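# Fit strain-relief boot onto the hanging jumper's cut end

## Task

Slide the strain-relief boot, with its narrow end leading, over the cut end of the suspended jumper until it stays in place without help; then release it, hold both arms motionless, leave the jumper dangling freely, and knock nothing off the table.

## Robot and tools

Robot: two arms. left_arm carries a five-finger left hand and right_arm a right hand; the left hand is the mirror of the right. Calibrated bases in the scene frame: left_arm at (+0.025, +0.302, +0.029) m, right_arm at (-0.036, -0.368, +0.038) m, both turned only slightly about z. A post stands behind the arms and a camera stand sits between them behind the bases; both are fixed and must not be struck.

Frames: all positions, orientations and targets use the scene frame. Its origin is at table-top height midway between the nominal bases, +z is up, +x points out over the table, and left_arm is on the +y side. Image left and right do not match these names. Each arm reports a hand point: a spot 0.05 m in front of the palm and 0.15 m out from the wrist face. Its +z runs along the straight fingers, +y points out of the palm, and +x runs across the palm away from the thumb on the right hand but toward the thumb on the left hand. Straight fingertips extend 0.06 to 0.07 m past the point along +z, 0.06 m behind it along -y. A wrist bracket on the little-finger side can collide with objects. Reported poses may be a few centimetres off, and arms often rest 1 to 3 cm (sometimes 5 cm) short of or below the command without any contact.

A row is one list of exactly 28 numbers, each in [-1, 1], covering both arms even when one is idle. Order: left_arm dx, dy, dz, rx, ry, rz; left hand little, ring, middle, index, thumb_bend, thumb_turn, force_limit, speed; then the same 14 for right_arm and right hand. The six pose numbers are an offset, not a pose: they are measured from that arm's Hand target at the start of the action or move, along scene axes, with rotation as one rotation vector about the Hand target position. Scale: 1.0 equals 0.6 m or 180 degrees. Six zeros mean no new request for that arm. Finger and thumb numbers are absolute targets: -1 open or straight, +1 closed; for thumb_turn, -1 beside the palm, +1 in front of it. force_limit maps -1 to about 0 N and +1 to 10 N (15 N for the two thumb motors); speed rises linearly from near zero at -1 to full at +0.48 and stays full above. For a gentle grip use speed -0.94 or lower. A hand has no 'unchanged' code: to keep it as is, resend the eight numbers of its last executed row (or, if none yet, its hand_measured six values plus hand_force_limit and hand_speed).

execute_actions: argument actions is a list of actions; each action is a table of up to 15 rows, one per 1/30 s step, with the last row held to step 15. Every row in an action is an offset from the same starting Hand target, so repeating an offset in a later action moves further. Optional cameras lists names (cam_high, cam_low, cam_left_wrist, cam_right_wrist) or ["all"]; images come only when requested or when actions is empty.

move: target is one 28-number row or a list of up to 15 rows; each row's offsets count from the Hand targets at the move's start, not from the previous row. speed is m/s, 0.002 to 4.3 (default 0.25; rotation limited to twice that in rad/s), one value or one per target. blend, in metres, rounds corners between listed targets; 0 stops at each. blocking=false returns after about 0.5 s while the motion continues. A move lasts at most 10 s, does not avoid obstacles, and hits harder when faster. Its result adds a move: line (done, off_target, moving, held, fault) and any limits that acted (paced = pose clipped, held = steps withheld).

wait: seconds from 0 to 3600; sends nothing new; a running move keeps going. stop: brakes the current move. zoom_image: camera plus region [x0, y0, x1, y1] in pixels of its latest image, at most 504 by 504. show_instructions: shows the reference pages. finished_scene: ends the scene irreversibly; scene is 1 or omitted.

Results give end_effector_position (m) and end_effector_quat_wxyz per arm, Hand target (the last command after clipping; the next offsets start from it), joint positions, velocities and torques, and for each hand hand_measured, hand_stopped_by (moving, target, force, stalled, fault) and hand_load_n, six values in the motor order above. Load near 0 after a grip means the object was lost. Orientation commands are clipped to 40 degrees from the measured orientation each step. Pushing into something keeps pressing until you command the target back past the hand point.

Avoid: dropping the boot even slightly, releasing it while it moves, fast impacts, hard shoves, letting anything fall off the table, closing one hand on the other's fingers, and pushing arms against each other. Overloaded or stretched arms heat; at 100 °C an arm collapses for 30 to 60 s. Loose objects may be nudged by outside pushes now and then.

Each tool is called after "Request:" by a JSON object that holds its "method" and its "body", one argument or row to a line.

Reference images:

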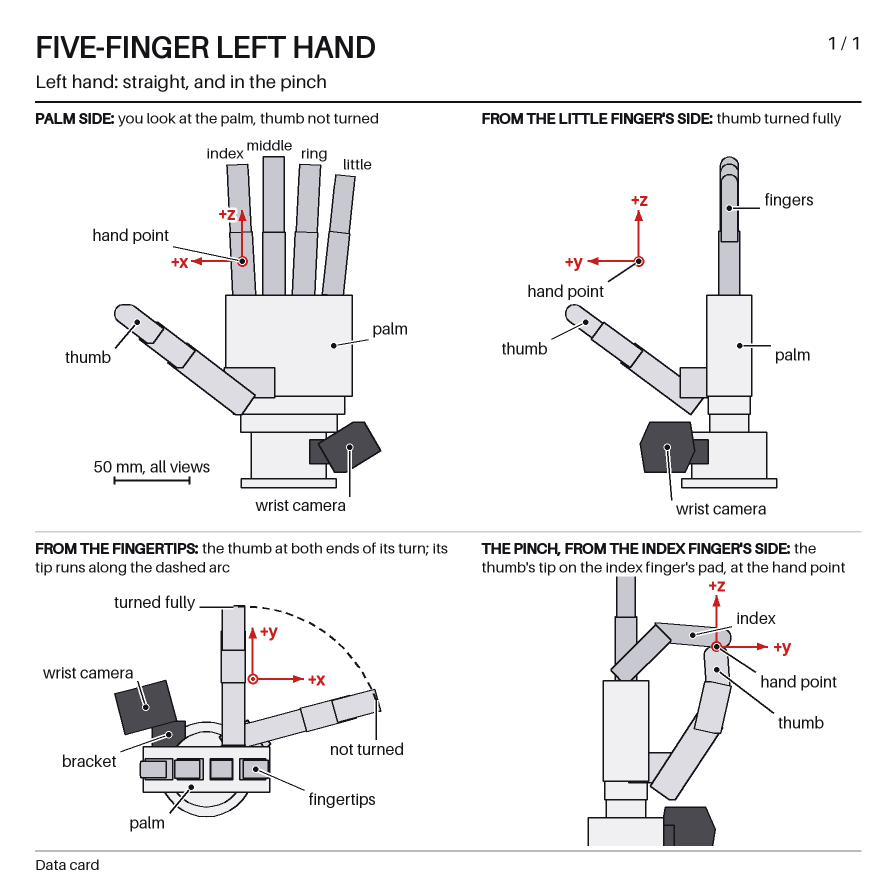

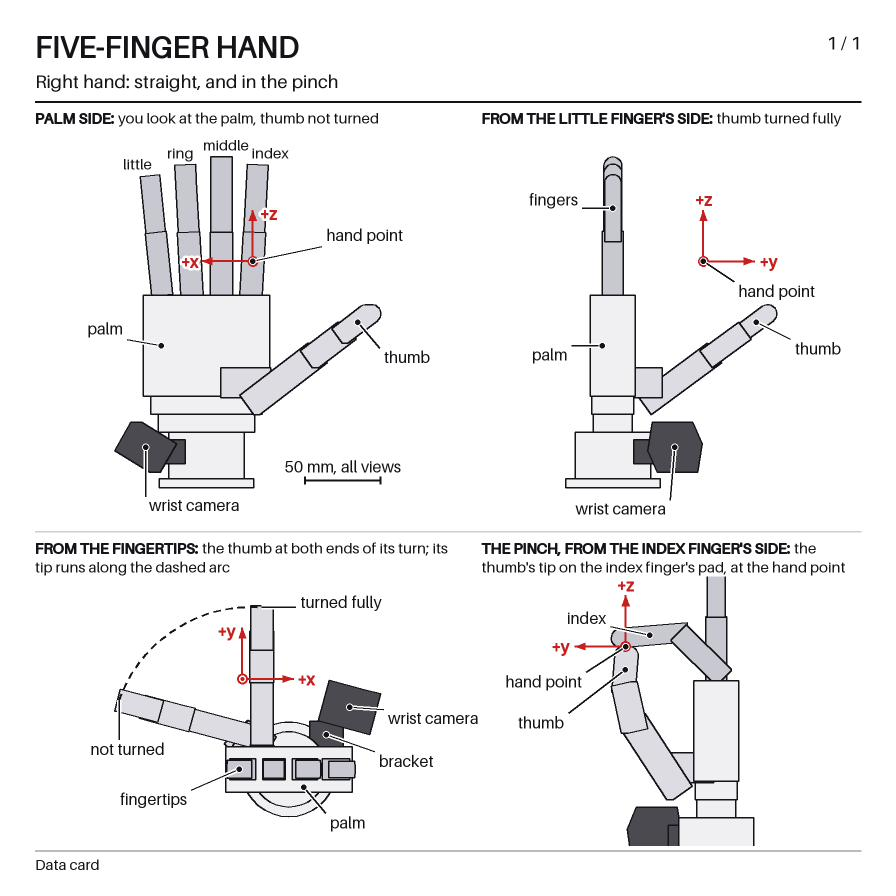

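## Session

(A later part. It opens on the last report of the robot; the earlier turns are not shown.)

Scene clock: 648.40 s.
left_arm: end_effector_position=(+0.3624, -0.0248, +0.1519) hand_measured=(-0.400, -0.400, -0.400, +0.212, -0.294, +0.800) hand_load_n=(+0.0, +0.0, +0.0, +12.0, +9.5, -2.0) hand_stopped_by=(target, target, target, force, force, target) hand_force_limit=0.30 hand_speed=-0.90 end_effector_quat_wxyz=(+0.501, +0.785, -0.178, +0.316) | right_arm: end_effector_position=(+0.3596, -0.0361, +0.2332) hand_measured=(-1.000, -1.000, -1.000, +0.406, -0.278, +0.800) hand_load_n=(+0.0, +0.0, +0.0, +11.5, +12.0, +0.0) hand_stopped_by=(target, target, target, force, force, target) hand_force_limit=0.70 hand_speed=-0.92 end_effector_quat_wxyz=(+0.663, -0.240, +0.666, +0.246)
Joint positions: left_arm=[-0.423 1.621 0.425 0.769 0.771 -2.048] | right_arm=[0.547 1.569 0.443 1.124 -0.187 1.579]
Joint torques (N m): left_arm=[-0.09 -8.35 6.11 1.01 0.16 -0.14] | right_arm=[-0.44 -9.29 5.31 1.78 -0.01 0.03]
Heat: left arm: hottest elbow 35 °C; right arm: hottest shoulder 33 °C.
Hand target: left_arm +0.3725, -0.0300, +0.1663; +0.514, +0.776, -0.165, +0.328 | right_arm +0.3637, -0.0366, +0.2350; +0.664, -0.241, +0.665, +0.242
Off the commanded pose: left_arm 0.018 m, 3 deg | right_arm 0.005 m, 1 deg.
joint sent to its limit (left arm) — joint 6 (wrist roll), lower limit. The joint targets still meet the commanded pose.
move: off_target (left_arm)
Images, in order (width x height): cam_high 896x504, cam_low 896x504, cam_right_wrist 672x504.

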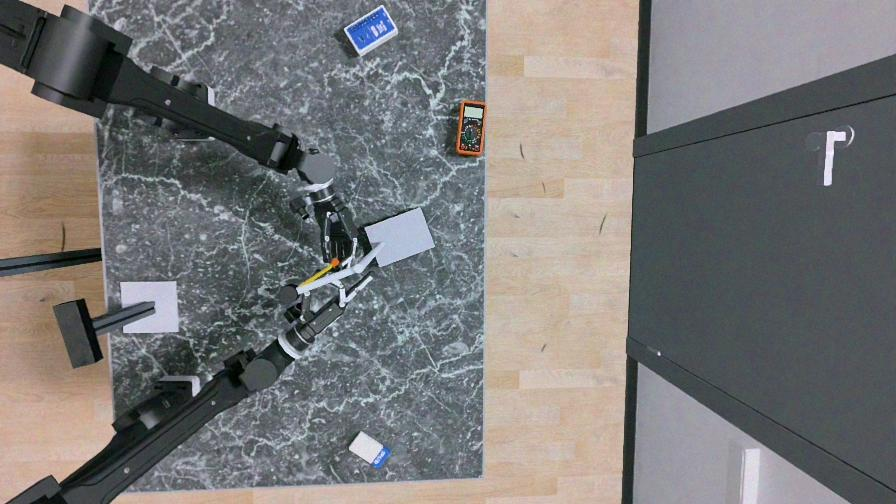

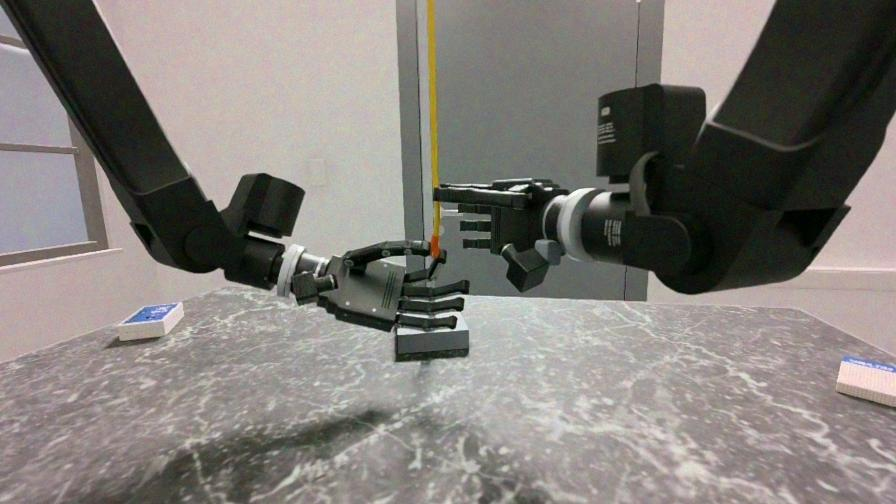

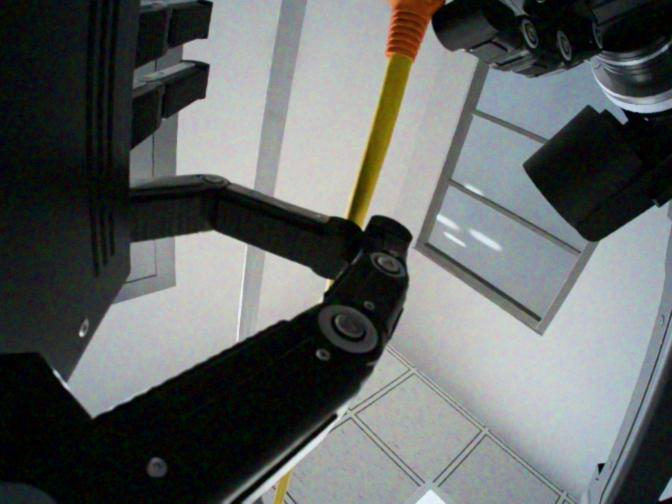

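Request:
{"method": "move", "body": {
  "target": [0.001,0.0,0.012,0.0,0.0,0,-0.4,-0.4,-0.4,0.5,-0.2,0.8,0.3,-0.9,0.0,0.0,0.0,0,0,0,-1,-1,-1,0.7,-0.15,0.8,0.7,-0.92],
  "speed": 0.03,
  "cameras": ["cam_low","cam_high","cam_right_wrist"]
}}

Request:
{"method": "zoom_image", "body": {
  "camera": "cam_low",
  "region": [420, 220, 460, 260]
}}

Request:
{"method": "zoom_image", "body": {
  "camera": "cam_right_wrist",
  "region": [300, 0, 500, 200]
}}

Scene clock: 650.13 s.
left_arm: end_effector_position=(+0.3618, -0.0245, +0.1577) hand_measured=(-0.400, -0.400, -0.400, +0.212, -0.294, +0.800) hand_load_n=(+0.0, +0.0, +0.0, +12.0, +10.0, -2.0) hand_stopped_by=(target, target, target, force, force, target) hand_force_limit=0.30 hand_speed=-0.90 end_effector_quat_wxyz=(+0.501, +0.786, -0.178, +0.315) | right_arm: end_effector_position=(+0.3596, -0.0361, +0.2332) hand_measured=(-1.000, -1.000, -1.000, +0.406, -0.278, +0.800) hand_load_n=(+0.0, +0.0, +0.0, +11.5, +12.5, +0.0) hand_stopped_by=(target, target, target, force, force, target) hand_force_limit=0.70 hand_speed=-0.92 end_effector_quat_wxyz=(+0.663, -0.240, +0.666, +0.246)
Joint positions: left_arm=[-0.423 1.593 0.425 0.738 0.771 -2.048] | right_arm=[0.547 1.569 0.443 1.124 -0.187 1.579]
Joint torques (N m): left_arm=[-0.09 -8.29 6.56 1.09 0.19 -0.15] | right_arm=[-0.21 -10.05 5.42 1.81 0.01 0.05]
Heat: left arm: hottest elbow 35 °C; right arm: hottest shoulder 33 °C.
Hand target: left_arm +0.3731, -0.0300, +0.1736; +0.514, +0.775, -0.165, +0.328 | right_arm +0.3637, -0.0366, +0.2350; +0.664, -0.241, +0.665, +0.242
Off the commanded pose: left_arm 0.020 m, 3 deg | right_arm 0.005 m, 1 deg.
joint sent to its limit (left arm) — joint 6 (wrist roll), lower limit. The joint targets still meet the commanded pose.
move: off_target (left_arm)
Images, in order (width x height): cam_high 896x504, cam_low 896x504, cam_right_wrist 672x504.

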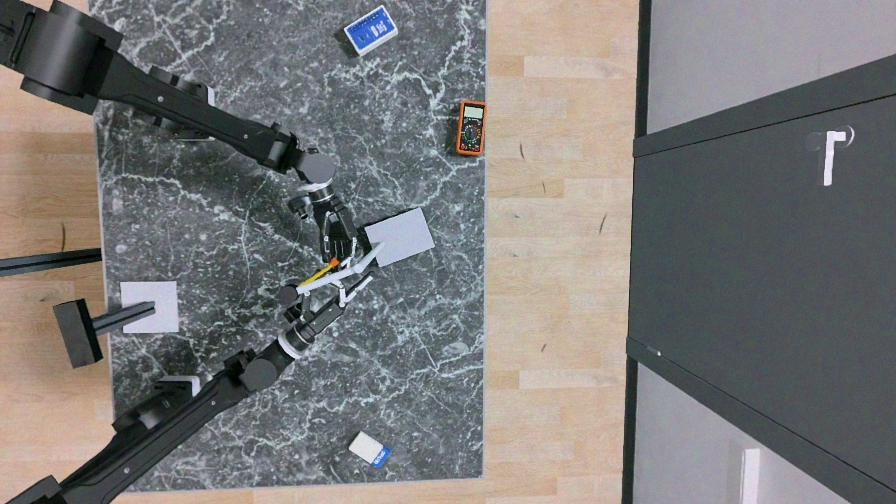

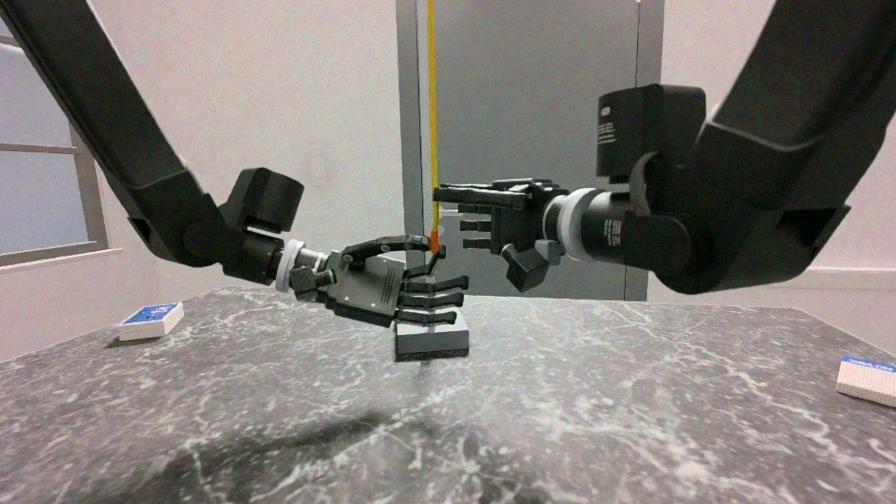

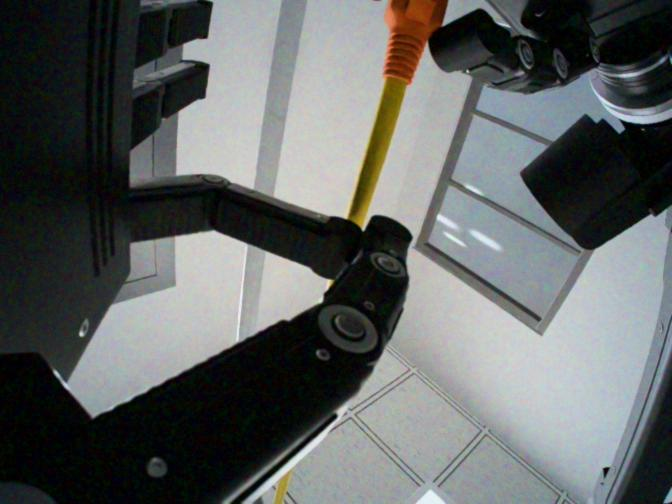

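Scaled by 12.600.

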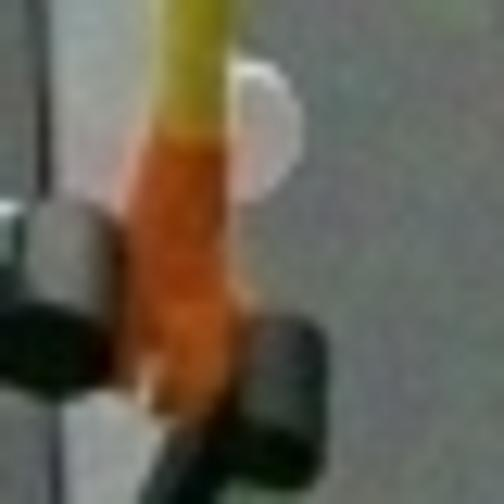

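Scaled by 2.520 from the camera's image (finer frame: 960x720).

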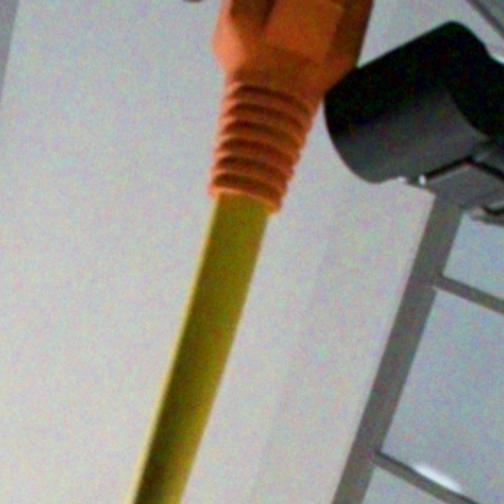

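Request:
{"method": "move", "body": {
  "target": [0.003,-0.004,0.012,0.0,0.0,0,-0.4,-0.4,-0.4,0.5,-0.2,0.8,0.3,-0.9,0.0,0.0,0.0,0,0,0,-1,-1,-1,0.7,-0.15,0.8,0.7,-0.92],
  "speed": 0.03,
  "cameras": ["cam_low","cam_high","cam_right_wrist"]
}}

Request:
{"method": "zoom_image", "body": {
  "camera": "cam_low",
  "region": [420, 220, 460, 260]
}}

Request:
{"method": "zoom_image", "body": {
  "camera": "cam_right_wrist",
  "region": [260, 0, 500, 240]
}}

Scene clock: 651.87 s.
left_arm: end_effector_position=(+0.3642, -0.0252, +0.1622) hand_measured=(-0.400, -0.400, -0.400, +0.212, -0.294, +0.800) hand_load_n=(+0.0, +0.0, +0.0, +12.5, +9.5, -2.0) hand_stopped_by=(target, target, target, force, force, target) hand_force_limit=0.30 hand_speed=-0.90 end_effector_quat_wxyz=(+0.500, +0.788, -0.176, +0.313) | right_arm: end_effector_position=(+0.3596, -0.0361, +0.2332) hand_measured=(-1.000, -1.000, -1.000, +0.406, -0.278, +0.800) hand_load_n=(+0.0, +0.0, +0.0, +12.0, +12.5, +0.0) hand_stopped_by=(target, target, target, force, force, target) hand_force_limit=0.70 hand_speed=-0.92 end_effector_quat_wxyz=(+0.663, -0.240, +0.666, +0.246)
Joint positions: left_arm=[-0.423 1.572 0.433 0.702 0.767 -2.048] | right_arm=[0.547 1.569 0.443 1.124 -0.187 1.579]
Joint torques (N m): left_arm=[-0.5 -8.23 6.99 1.17 0.21 -0.15] | right_arm=[-0.26 -9.41 5.53 1.72 0 0.03]
Heat: left arm: hottest elbow 35 °C; right arm: hottest shoulder 33 °C.
Hand target: left_arm +0.3749, -0.0324, +0.1807; +0.514, +0.776, -0.165, +0.328 | right_arm +0.3637, -0.0366, +0.2350; +0.664, -0.241, +0.665, +0.242
Off the commanded pose: left_arm 0.023 m, 3 deg | right_arm 0.005 m, 1 deg.
joint sent to its limit (left arm) — joint 6 (wrist roll), lower limit. The joint targets still meet the commanded pose.
move: off_target (left_arm)
Images, in order (width x height): cam_high 896x504, cam_low 896x504, cam_right_wrist 672x504.

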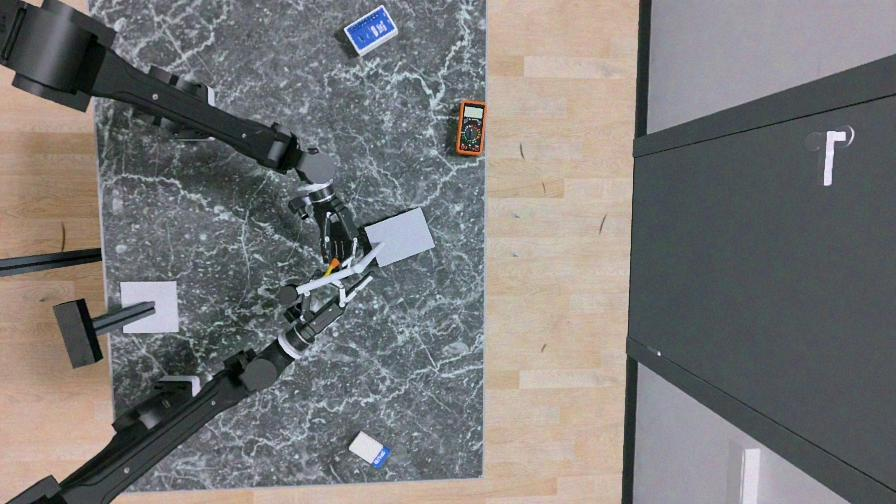

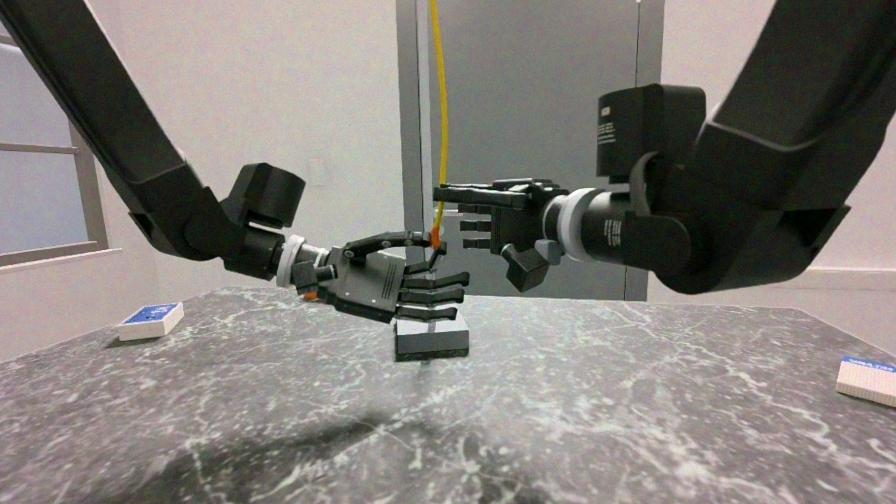

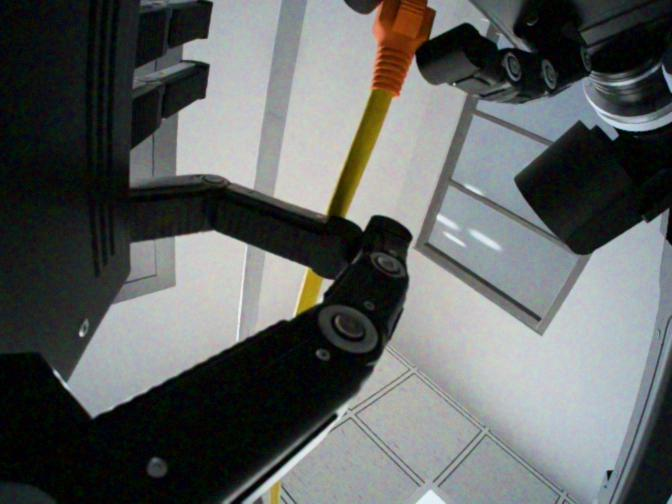

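Scaled by 12.600.

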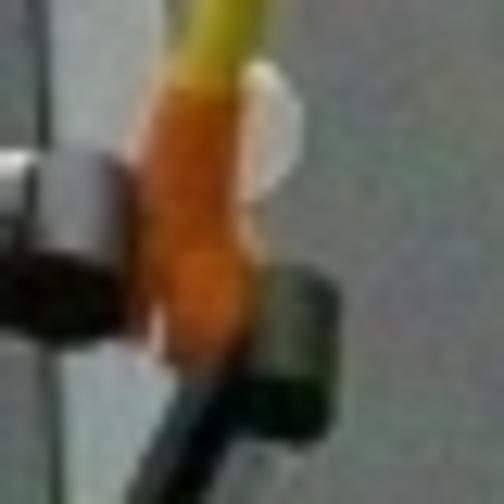

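Scaled by 2.100 from the camera's image (finer frame: 960x720).

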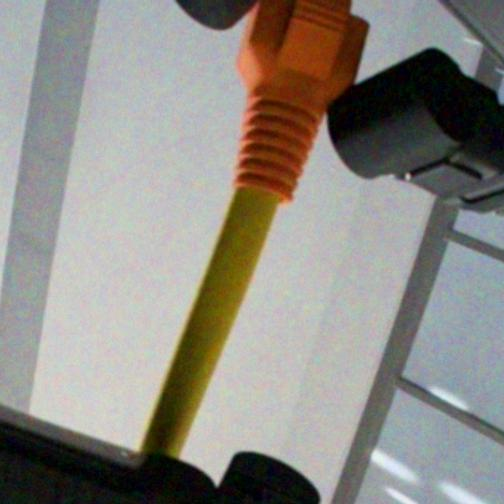

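Request:
{"method": "move", "body": {
  "target": [
    [0,0,0,0,0,0,-0.4,-0.4,-0.4,0.5,-0.2,0.8,0.3,-0.9,0.0,0.0,0.0,0,0,0,-1,-1,-1,0.7,-0.6,0.8,0.7,-0.7],
    [0,0,0,0,0,0,-0.4,-0.4,-0.4,0.5,-0.2,0.8,0.3,-0.9,0.009,-0.0105,0.0,0,0,0,-1,-1,-1,0.7,-0.6,0.8,0.7,-0.7]
  ],
  "speed": 0.04,
  "cameras": ["cam_low","cam_high","cam_right_wrist"]
}}

Request:
{"method": "zoom_image", "body": {
  "camera": "cam_right_wrist",
  "region": [200, 0, 500, 300]
}}

Request:
{"method": "zoom_image", "body": {
  "camera": "cam_low",
  "region": [400, 150, 500, 270]
}}

Scene clock: 657.53 s.
left_arm: end_effector_position=(+0.3642, -0.0252, +0.1622) hand_measured=(-0.400, -0.400, -0.400, +0.212, -0.294, +0.800) hand_load_n=(+0.0, +0.0, +0.0, +12.5, +10.0, -2.0) hand_stopped_by=(target, target, target, force, force, target) hand_force_limit=0.30 hand_speed=-0.90 end_effector_quat_wxyz=(+0.500, +0.788, -0.176, +0.313) | right_arm: end_effector_position=(+0.3636, -0.0432, +0.2332) hand_measured=(-1.000, -1.000, -1.000, +0.406, -0.600, +0.800) hand_load_n=(+0.0, +0.0, +0.0, +0.0, +0.0, -0.5) hand_stopped_by=(target, target, target, force, target, target) hand_force_limit=0.70 hand_speed=-0.70 end_effector_quat_wxyz=(+0.663, -0.240, +0.666, +0.246)
Joint positions: left_arm=[-0.423 1.572 0.433 0.702 0.767 -2.048] | right_arm=[0.522 1.569 0.443 1.124 -0.211 1.579]
Joint torques (N m): left_arm=[-0.56 -8.47 6.98 1.14 0.19 -0.15] | right_arm=[-0.73 -8.88 5.74 1.58 -0.01 0.04]
Heat: left arm: hottest elbow 35 °C; right arm: hottest shoulder 33 °C.
Hand target: left_arm +0.3750, -0.0324, +0.1807; +0.514, +0.775, -0.165, +0.328 | right_arm +0.3691, -0.0428, +0.2350; +0.664, -0.241, +0.665, +0.242
Off the commanded pose: left_arm 0.023 m, 3 deg | right_arm 0.006 m, 1 deg.
joint sent to its limit (left arm) — joint 6 (wrist roll), lower limit. The joint targets still meet the commanded pose.
move: done
Images, in order (width x height): cam_high 896x504, cam_low 896x504, cam_right_wrist 672x504.

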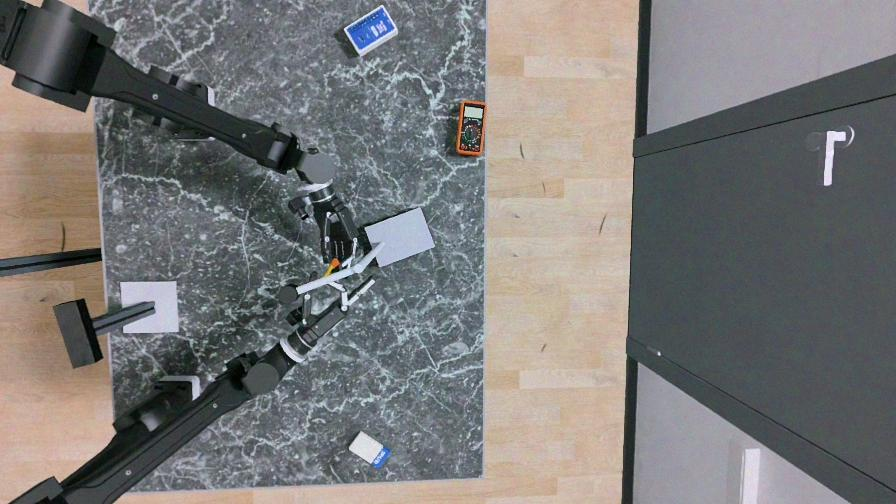

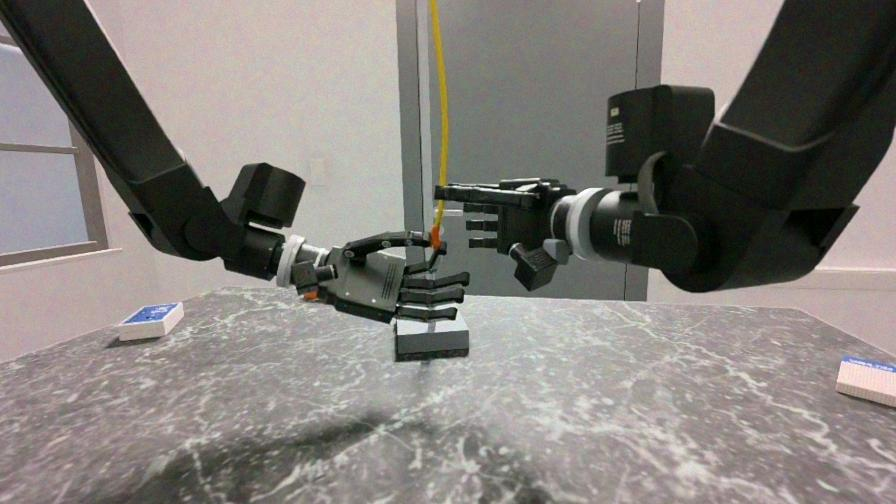

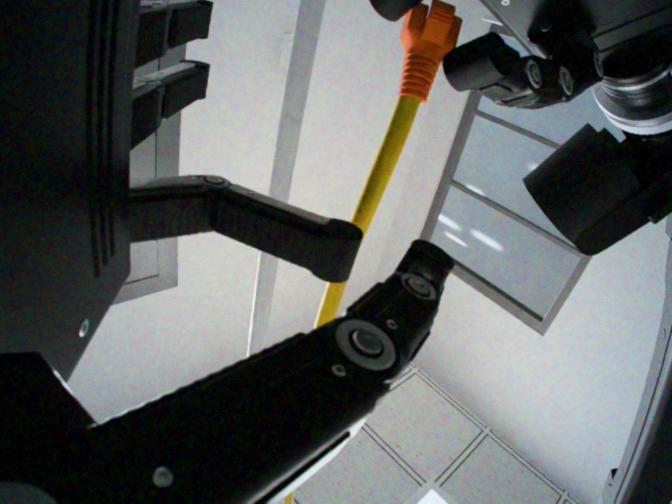

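Scaled by 1.680 from the camera's image (finer frame: 960x720).

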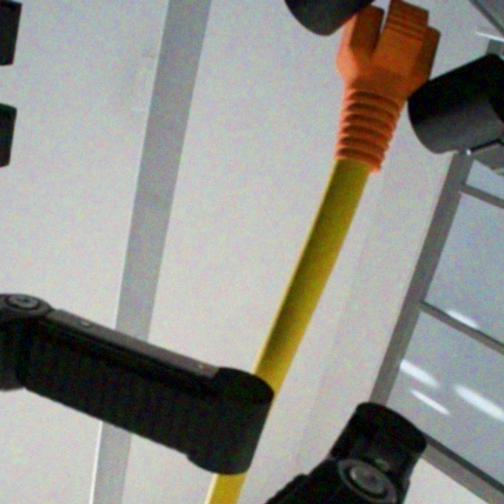

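Scaled by 4.200.

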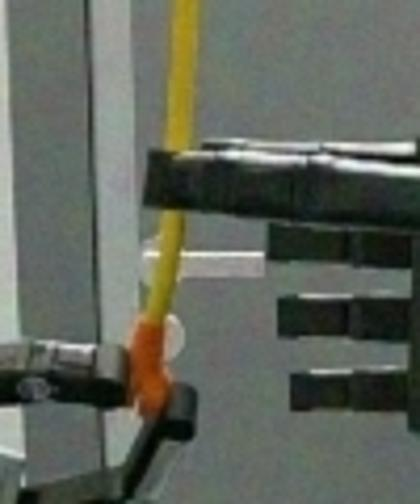

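Request:
{"method": "move", "body": {
  "target": [
    [0,0,0,0,0,0,-0.4,-0.4,-0.4,0.5,-0.2,0.8,0.3,-0.9,0.0075,-0.009,0.0,0,0,0,-1,-1,-1,0.7,-0.6,0.8,0.7,-0.7],
    [0,0,0,0,0,0,-0.4,-0.4,-0.4,0.5,-0.2,0.8,0.3,-0.9,0.0075,-0.009,0.0,0,0,0,-1,-1,-1,-0.3,-0.6,0.8,0.7,-0.5]
  ],
  "speed": 0.04,
  "cameras": ["cam_low","cam_high","cam_right_wrist"]
}}

Request:
{"method": "zoom_image", "body": {
  "camera": "cam_right_wrist",
  "region": [200, 0, 500, 300]
}}

Request:
{"method": "zoom_image", "body": {
  "camera": "cam_low",
  "region": [400, 150, 500, 270]
}}

Scene clock: 659.87 s.
left_arm: end_effector_position=(+0.3642, -0.0252, +0.1622) hand_measured=(-0.400, -0.400, -0.400, +0.212, -0.294, +0.800) hand_load_n=(+0.0, +0.0, +0.0, +12.5, +10.0, -2.0) hand_stopped_by=(target, target, target, force, force, target) hand_force_limit=0.30 hand_speed=-0.90 end_effector_quat_wxyz=(+0.500, +0.788, -0.176, +0.313) | right_arm: end_effector_position=(+0.3666, -0.0490, +0.2325) hand_measured=(-1.000, -1.000, -1.000, -0.300, -0.600, +0.800) hand_load_n=(+0.0, +0.0, +0.0, +0.0, +0.0, -0.5) hand_stopped_by=(target, target, target, target, target, target) hand_force_limit=0.70 hand_speed=-0.50 end_effector_quat_wxyz=(+0.662, -0.240, +0.666, +0.246)
Joint positions: left_arm=[-0.423 1.572 0.433 0.702 0.767 -2.048] | right_arm=[0.502 1.569 0.443 1.122 -0.232 1.579]
Joint torques (N m): left_arm=[-0.56 -8.23 7.01 1.1 0.2 -0.15] | right_arm=[0.26 -8.23 6.05 1.73 0.04 0.04]
Heat: left arm: hottest elbow 35 °C; right arm: hottest shoulder 33 °C.
Hand target: left_arm +0.3750, -0.0324, +0.1807; +0.514, +0.775, -0.165, +0.328 | right_arm +0.3736, -0.0482, +0.2350; +0.664, -0.241, +0.665, +0.242
Off the commanded pose: left_arm 0.023 m, 3 deg | right_arm 0.007 m, 1 deg.
joint sent to its limit (left arm) — joint 6 (wrist roll), lower limit. The joint targets still meet the commanded pose.
move: done
Images, in order (width x height): cam_high 896x504, cam_low 896x504, cam_right_wrist 672x504.

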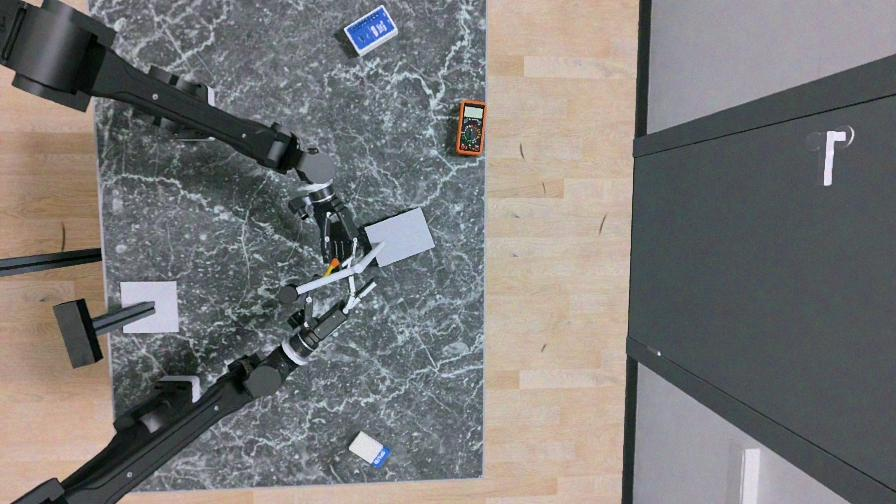

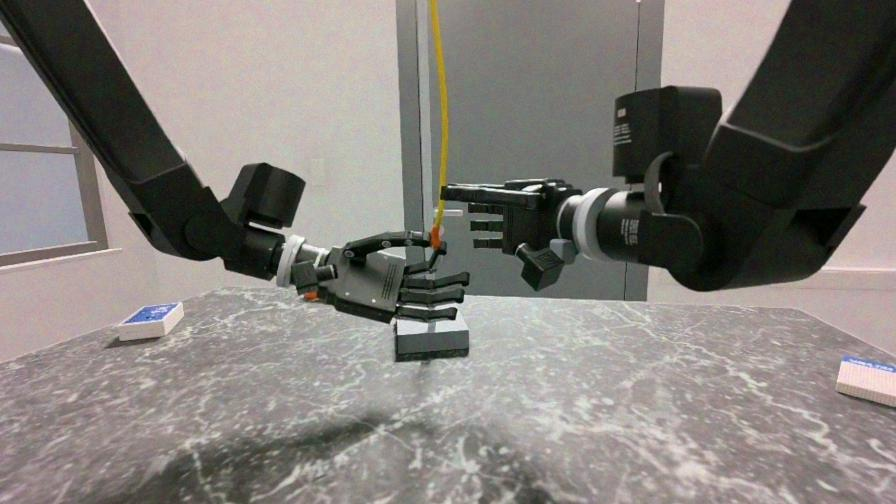

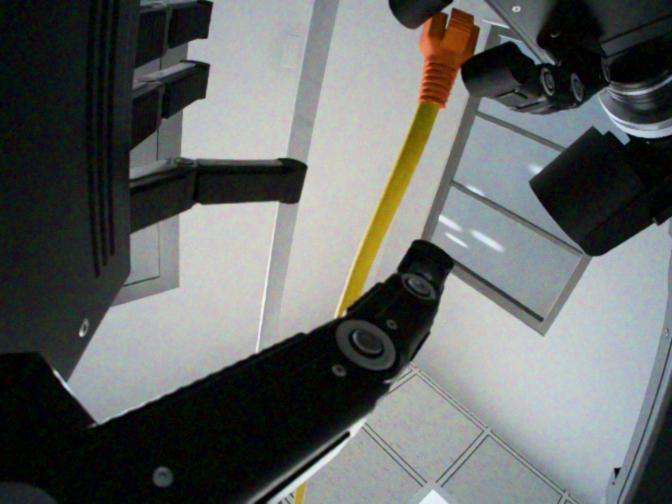

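Scaled by 1.680 from the camera's image (finer frame: 960x720).

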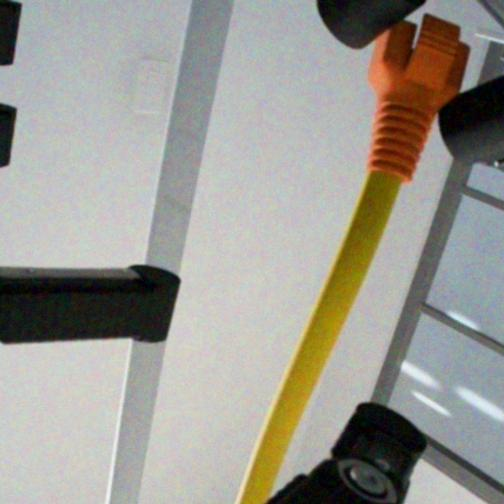

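Scaled by 4.200.

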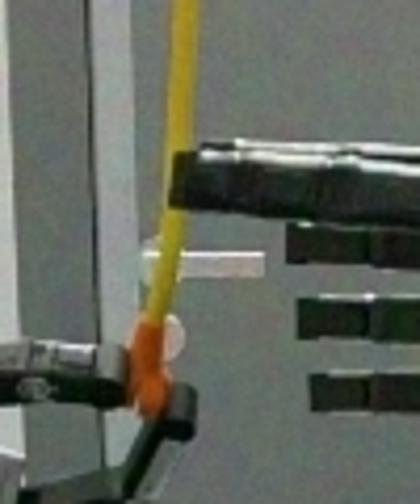

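Request:
{"method": "move", "body": {
  "target": [-0.018,-0.0055,-0.027,0,0,0,-0.4,-0.4,-0.4,0.5,-0.2,0.8,0.3,-0.9,0.0,0.0,0.0,0,0,0,-1,-1,-1,-0.3,-0.6,0.8,0.7,-0.5],
  "speed": 0.03,
  "cameras": ["cam_low","cam_high","cam_right_wrist"]
}}

Request:
{"method": "zoom_image", "body": {
  "camera": "cam_right_wrist",
  "region": [200, 0, 500, 300]
}}

Request:
{"method": "zoom_image", "body": {
  "camera": "cam_low",
  "region": [400, 0, 500, 260]
}}

Request:
{"method": "zoom_image", "body": {
  "camera": "cam_high",
  "region": [290, 240, 350, 300]
}}

Scene clock: 662.67 s.
left_arm: end_effector_position=(+0.3631, -0.0305, +0.1603) hand_measured=(-0.400, -0.400, -0.400, +0.212, -0.294, +0.800) hand_load_n=(+0.5, +0.0, +0.0, +12.5, +10.0, -1.5) hand_stopped_by=(target, target, target, force, force, target) hand_force_limit=0.30 hand_speed=-0.90 end_effector_quat_wxyz=(+0.498, +0.785, -0.181, +0.321) | right_arm: end_effector_position=(+0.3666, -0.0490, +0.2325) hand_measured=(-1.000, -1.000, -1.000, -0.300, -0.600, +0.800) hand_load_n=(+0.0, +0.0, +0.0, +0.0, +0.0, +0.0) hand_stopped_by=(target, target, target, target, target, target) hand_force_limit=0.70 hand_speed=-0.50 end_effector_quat_wxyz=(+0.662, -0.240, +0.666, +0.246)
Joint positions: left_arm=[-0.44 1.592 0.433 0.742 0.749 -2.049] | right_arm=[0.502 1.569 0.443 1.122 -0.232 1.579]
Joint torques (N m): left_arm=[-1.03 -6.59 5.05 2.51 0.15 -0.14] | right_arm=[-0.5 -8.64 6.17 1.68 -0.05 0.04]
Heat: left arm: hottest elbow 35 °C; right arm: hottest shoulder 33 °C.
Hand target: left_arm +0.3640, -0.0358, +0.1646; +0.514, +0.775, -0.165, +0.328 | right_arm +0.3736, -0.0482, +0.2350; +0.664, -0.241, +0.665, +0.242
Off the commanded pose: left_arm 0.007 m, 3 deg | right_arm 0.007 m, 1 deg.
joint sent to its limit (left arm) — joint 6 (wrist roll), lower limit. The joint targets still meet the commanded pose.
move: off_target (left_arm)
Images, in order (width x height): cam_high 896x504, cam_low 896x504, cam_right_wrist 672x504.

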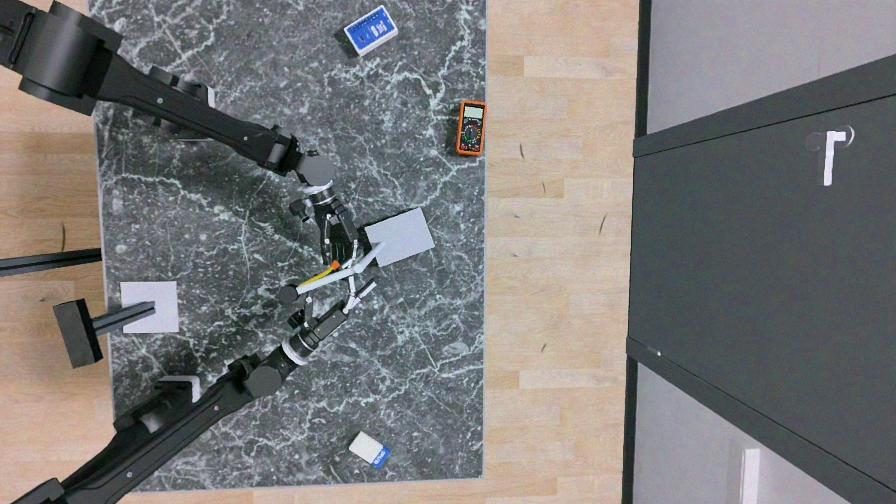

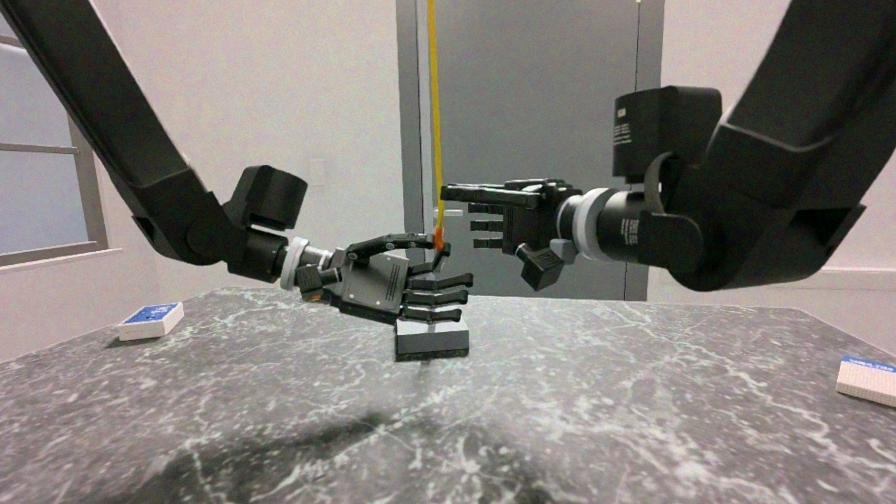

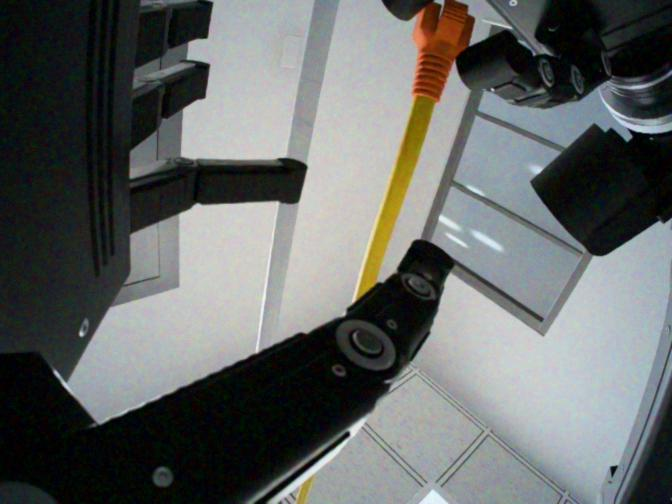

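Scaled by 1.680 from the camera's image (finer frame: 960x720).

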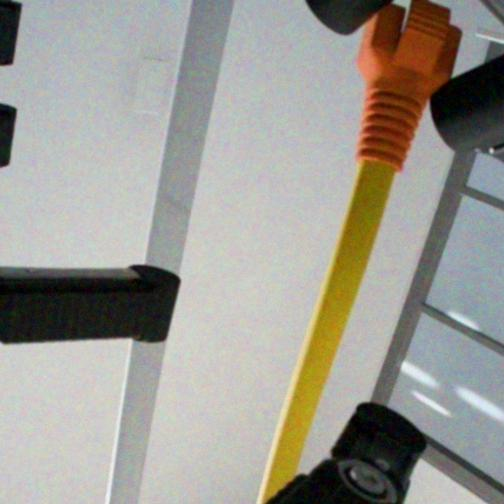

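Scaled by 1.938.

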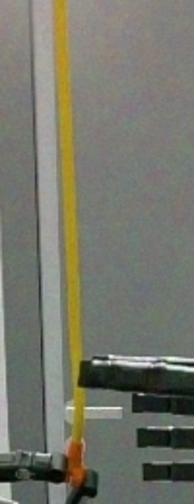

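Scaled by 8.400.

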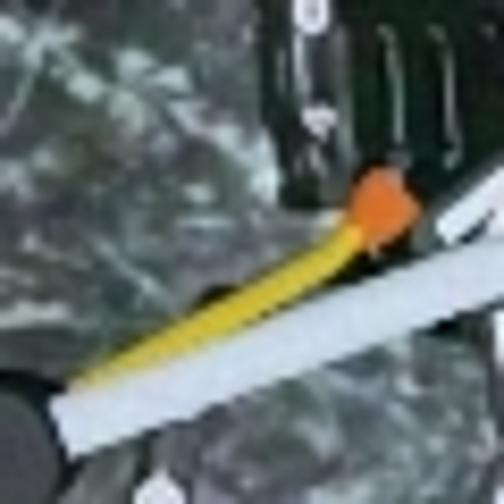

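Request:
{"method": "move", "body": {
  "target": [-0.006,0.0,0.0,0,0,0,-0.4,-0.4,-0.4,0.5,-0.2,0.8,0.3,-0.9,-0.0127,0.0435,0.0,0,0,0,-1,-1,-1,-0.3,-0.6,0.8,0.7,-0.5],
  "speed": 0.03,
  "cameras": ["cam_low","cam_high","cam_right_wrist"]
}}

Request:
{"method": "zoom_image", "body": {
  "camera": "cam_right_wrist",
  "region": [200, 0, 500, 300]
}}

Request:
{"method": "zoom_image", "body": {
  "camera": "cam_low",
  "region": [400, 150, 500, 260]
}}

Request:
{"method": "zoom_image", "body": {
  "camera": "cam_high",
  "region": [290, 240, 350, 300]
}}

Scene clock: 667.30 s.
left_arm: end_effector_position=(+0.3626, -0.0316, +0.1604) hand_measured=(-0.400, -0.400, -0.400, +0.212, -0.294, +0.800) hand_load_n=(+0.0, +0.0, +0.0, +12.5, +9.5, -2.0) hand_stopped_by=(target, target, target, force, force, target) hand_force_limit=0.30 hand_speed=-0.90 end_effector_quat_wxyz=(+0.498, +0.785, -0.182, +0.322) | right_arm: end_effector_position=(+0.3577, -0.0308, +0.2313) hand_measured=(-1.000, -1.000, -1.000, -0.300, -0.600, +0.800) hand_load_n=(+0.0, +0.0, +0.0, +0.0, +0.0, -0.5) hand_stopped_by=(target, target, target, target, target, target) hand_force_limit=0.70 hand_speed=-0.50 end_effector_quat_wxyz=(+0.661, -0.238, +0.669, +0.242)
Joint positions: left_arm=[-0.443 1.592 0.433 0.743 0.745 -2.049] | right_arm=[0.568 1.569 0.443 1.117 -0.157 1.579]
Joint torques (N m): left_arm=[-0.97 -7.12 4.45 2.51 0.16 -0.15] | right_arm=[0.62 -7.82 7.31 1.65 0.19 0.03]
Heat: left arm: hottest elbow 35 °C; right arm: hottest shoulder 33 °C.
Hand target: left_arm +0.3605, -0.0358, +0.1645; +0.514, +0.775, -0.165, +0.328 | right_arm +0.3659, -0.0220, +0.2352; +0.665, -0.242, +0.664, +0.242
Off the commanded pose: left_arm 0.006 m, 3 deg | right_arm 0.013 m, 1 deg.
joint sent to its limit (left arm) — joint 6 (wrist roll), lower limit. The joint targets are off in orientation, not in position.
move: off_target (left_arm, right_arm)
Images, in order (width x height): cam_high 896x504, cam_low 896x504, cam_right_wrist 672x504.

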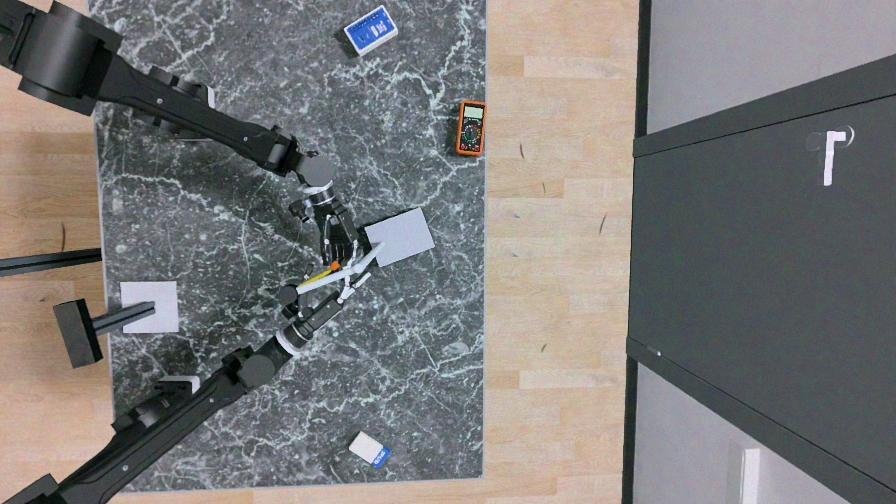

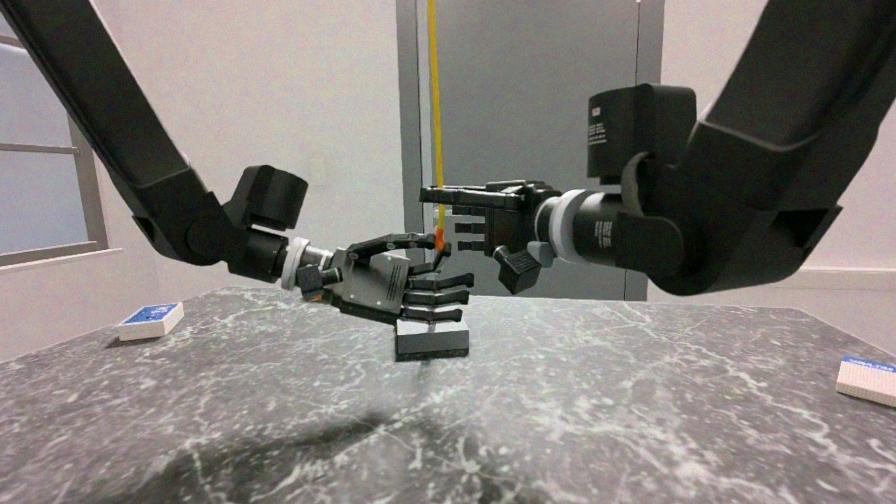

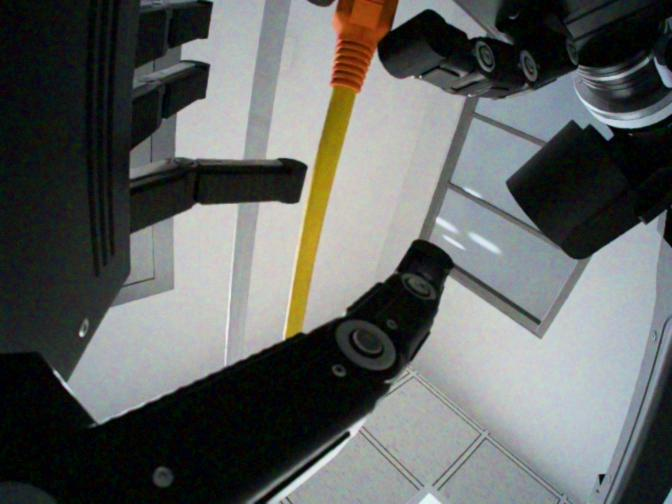

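Scaled by 1.680 from the camera's image (finer frame: 960x720).

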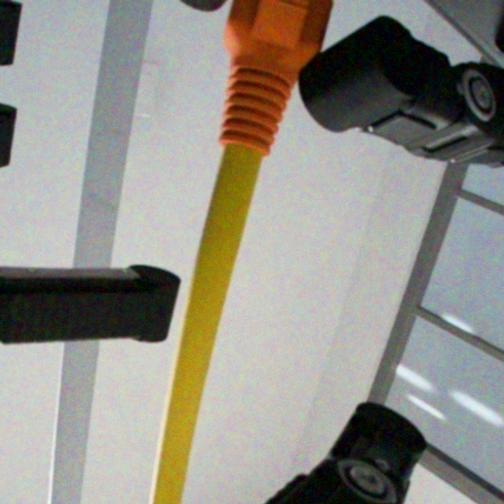

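Scaled by 4.582.

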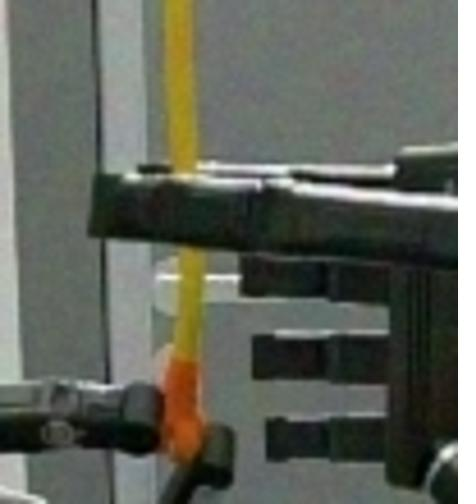

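Scaled by 8.400.

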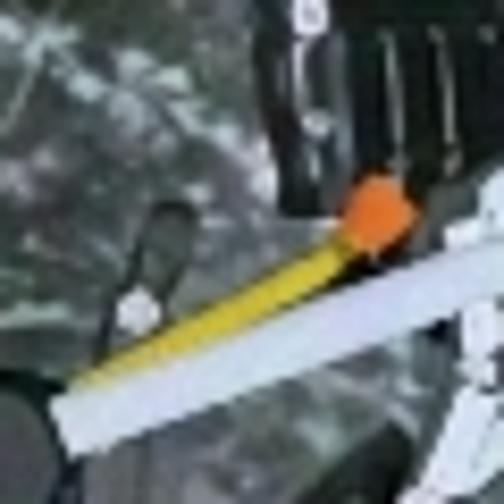

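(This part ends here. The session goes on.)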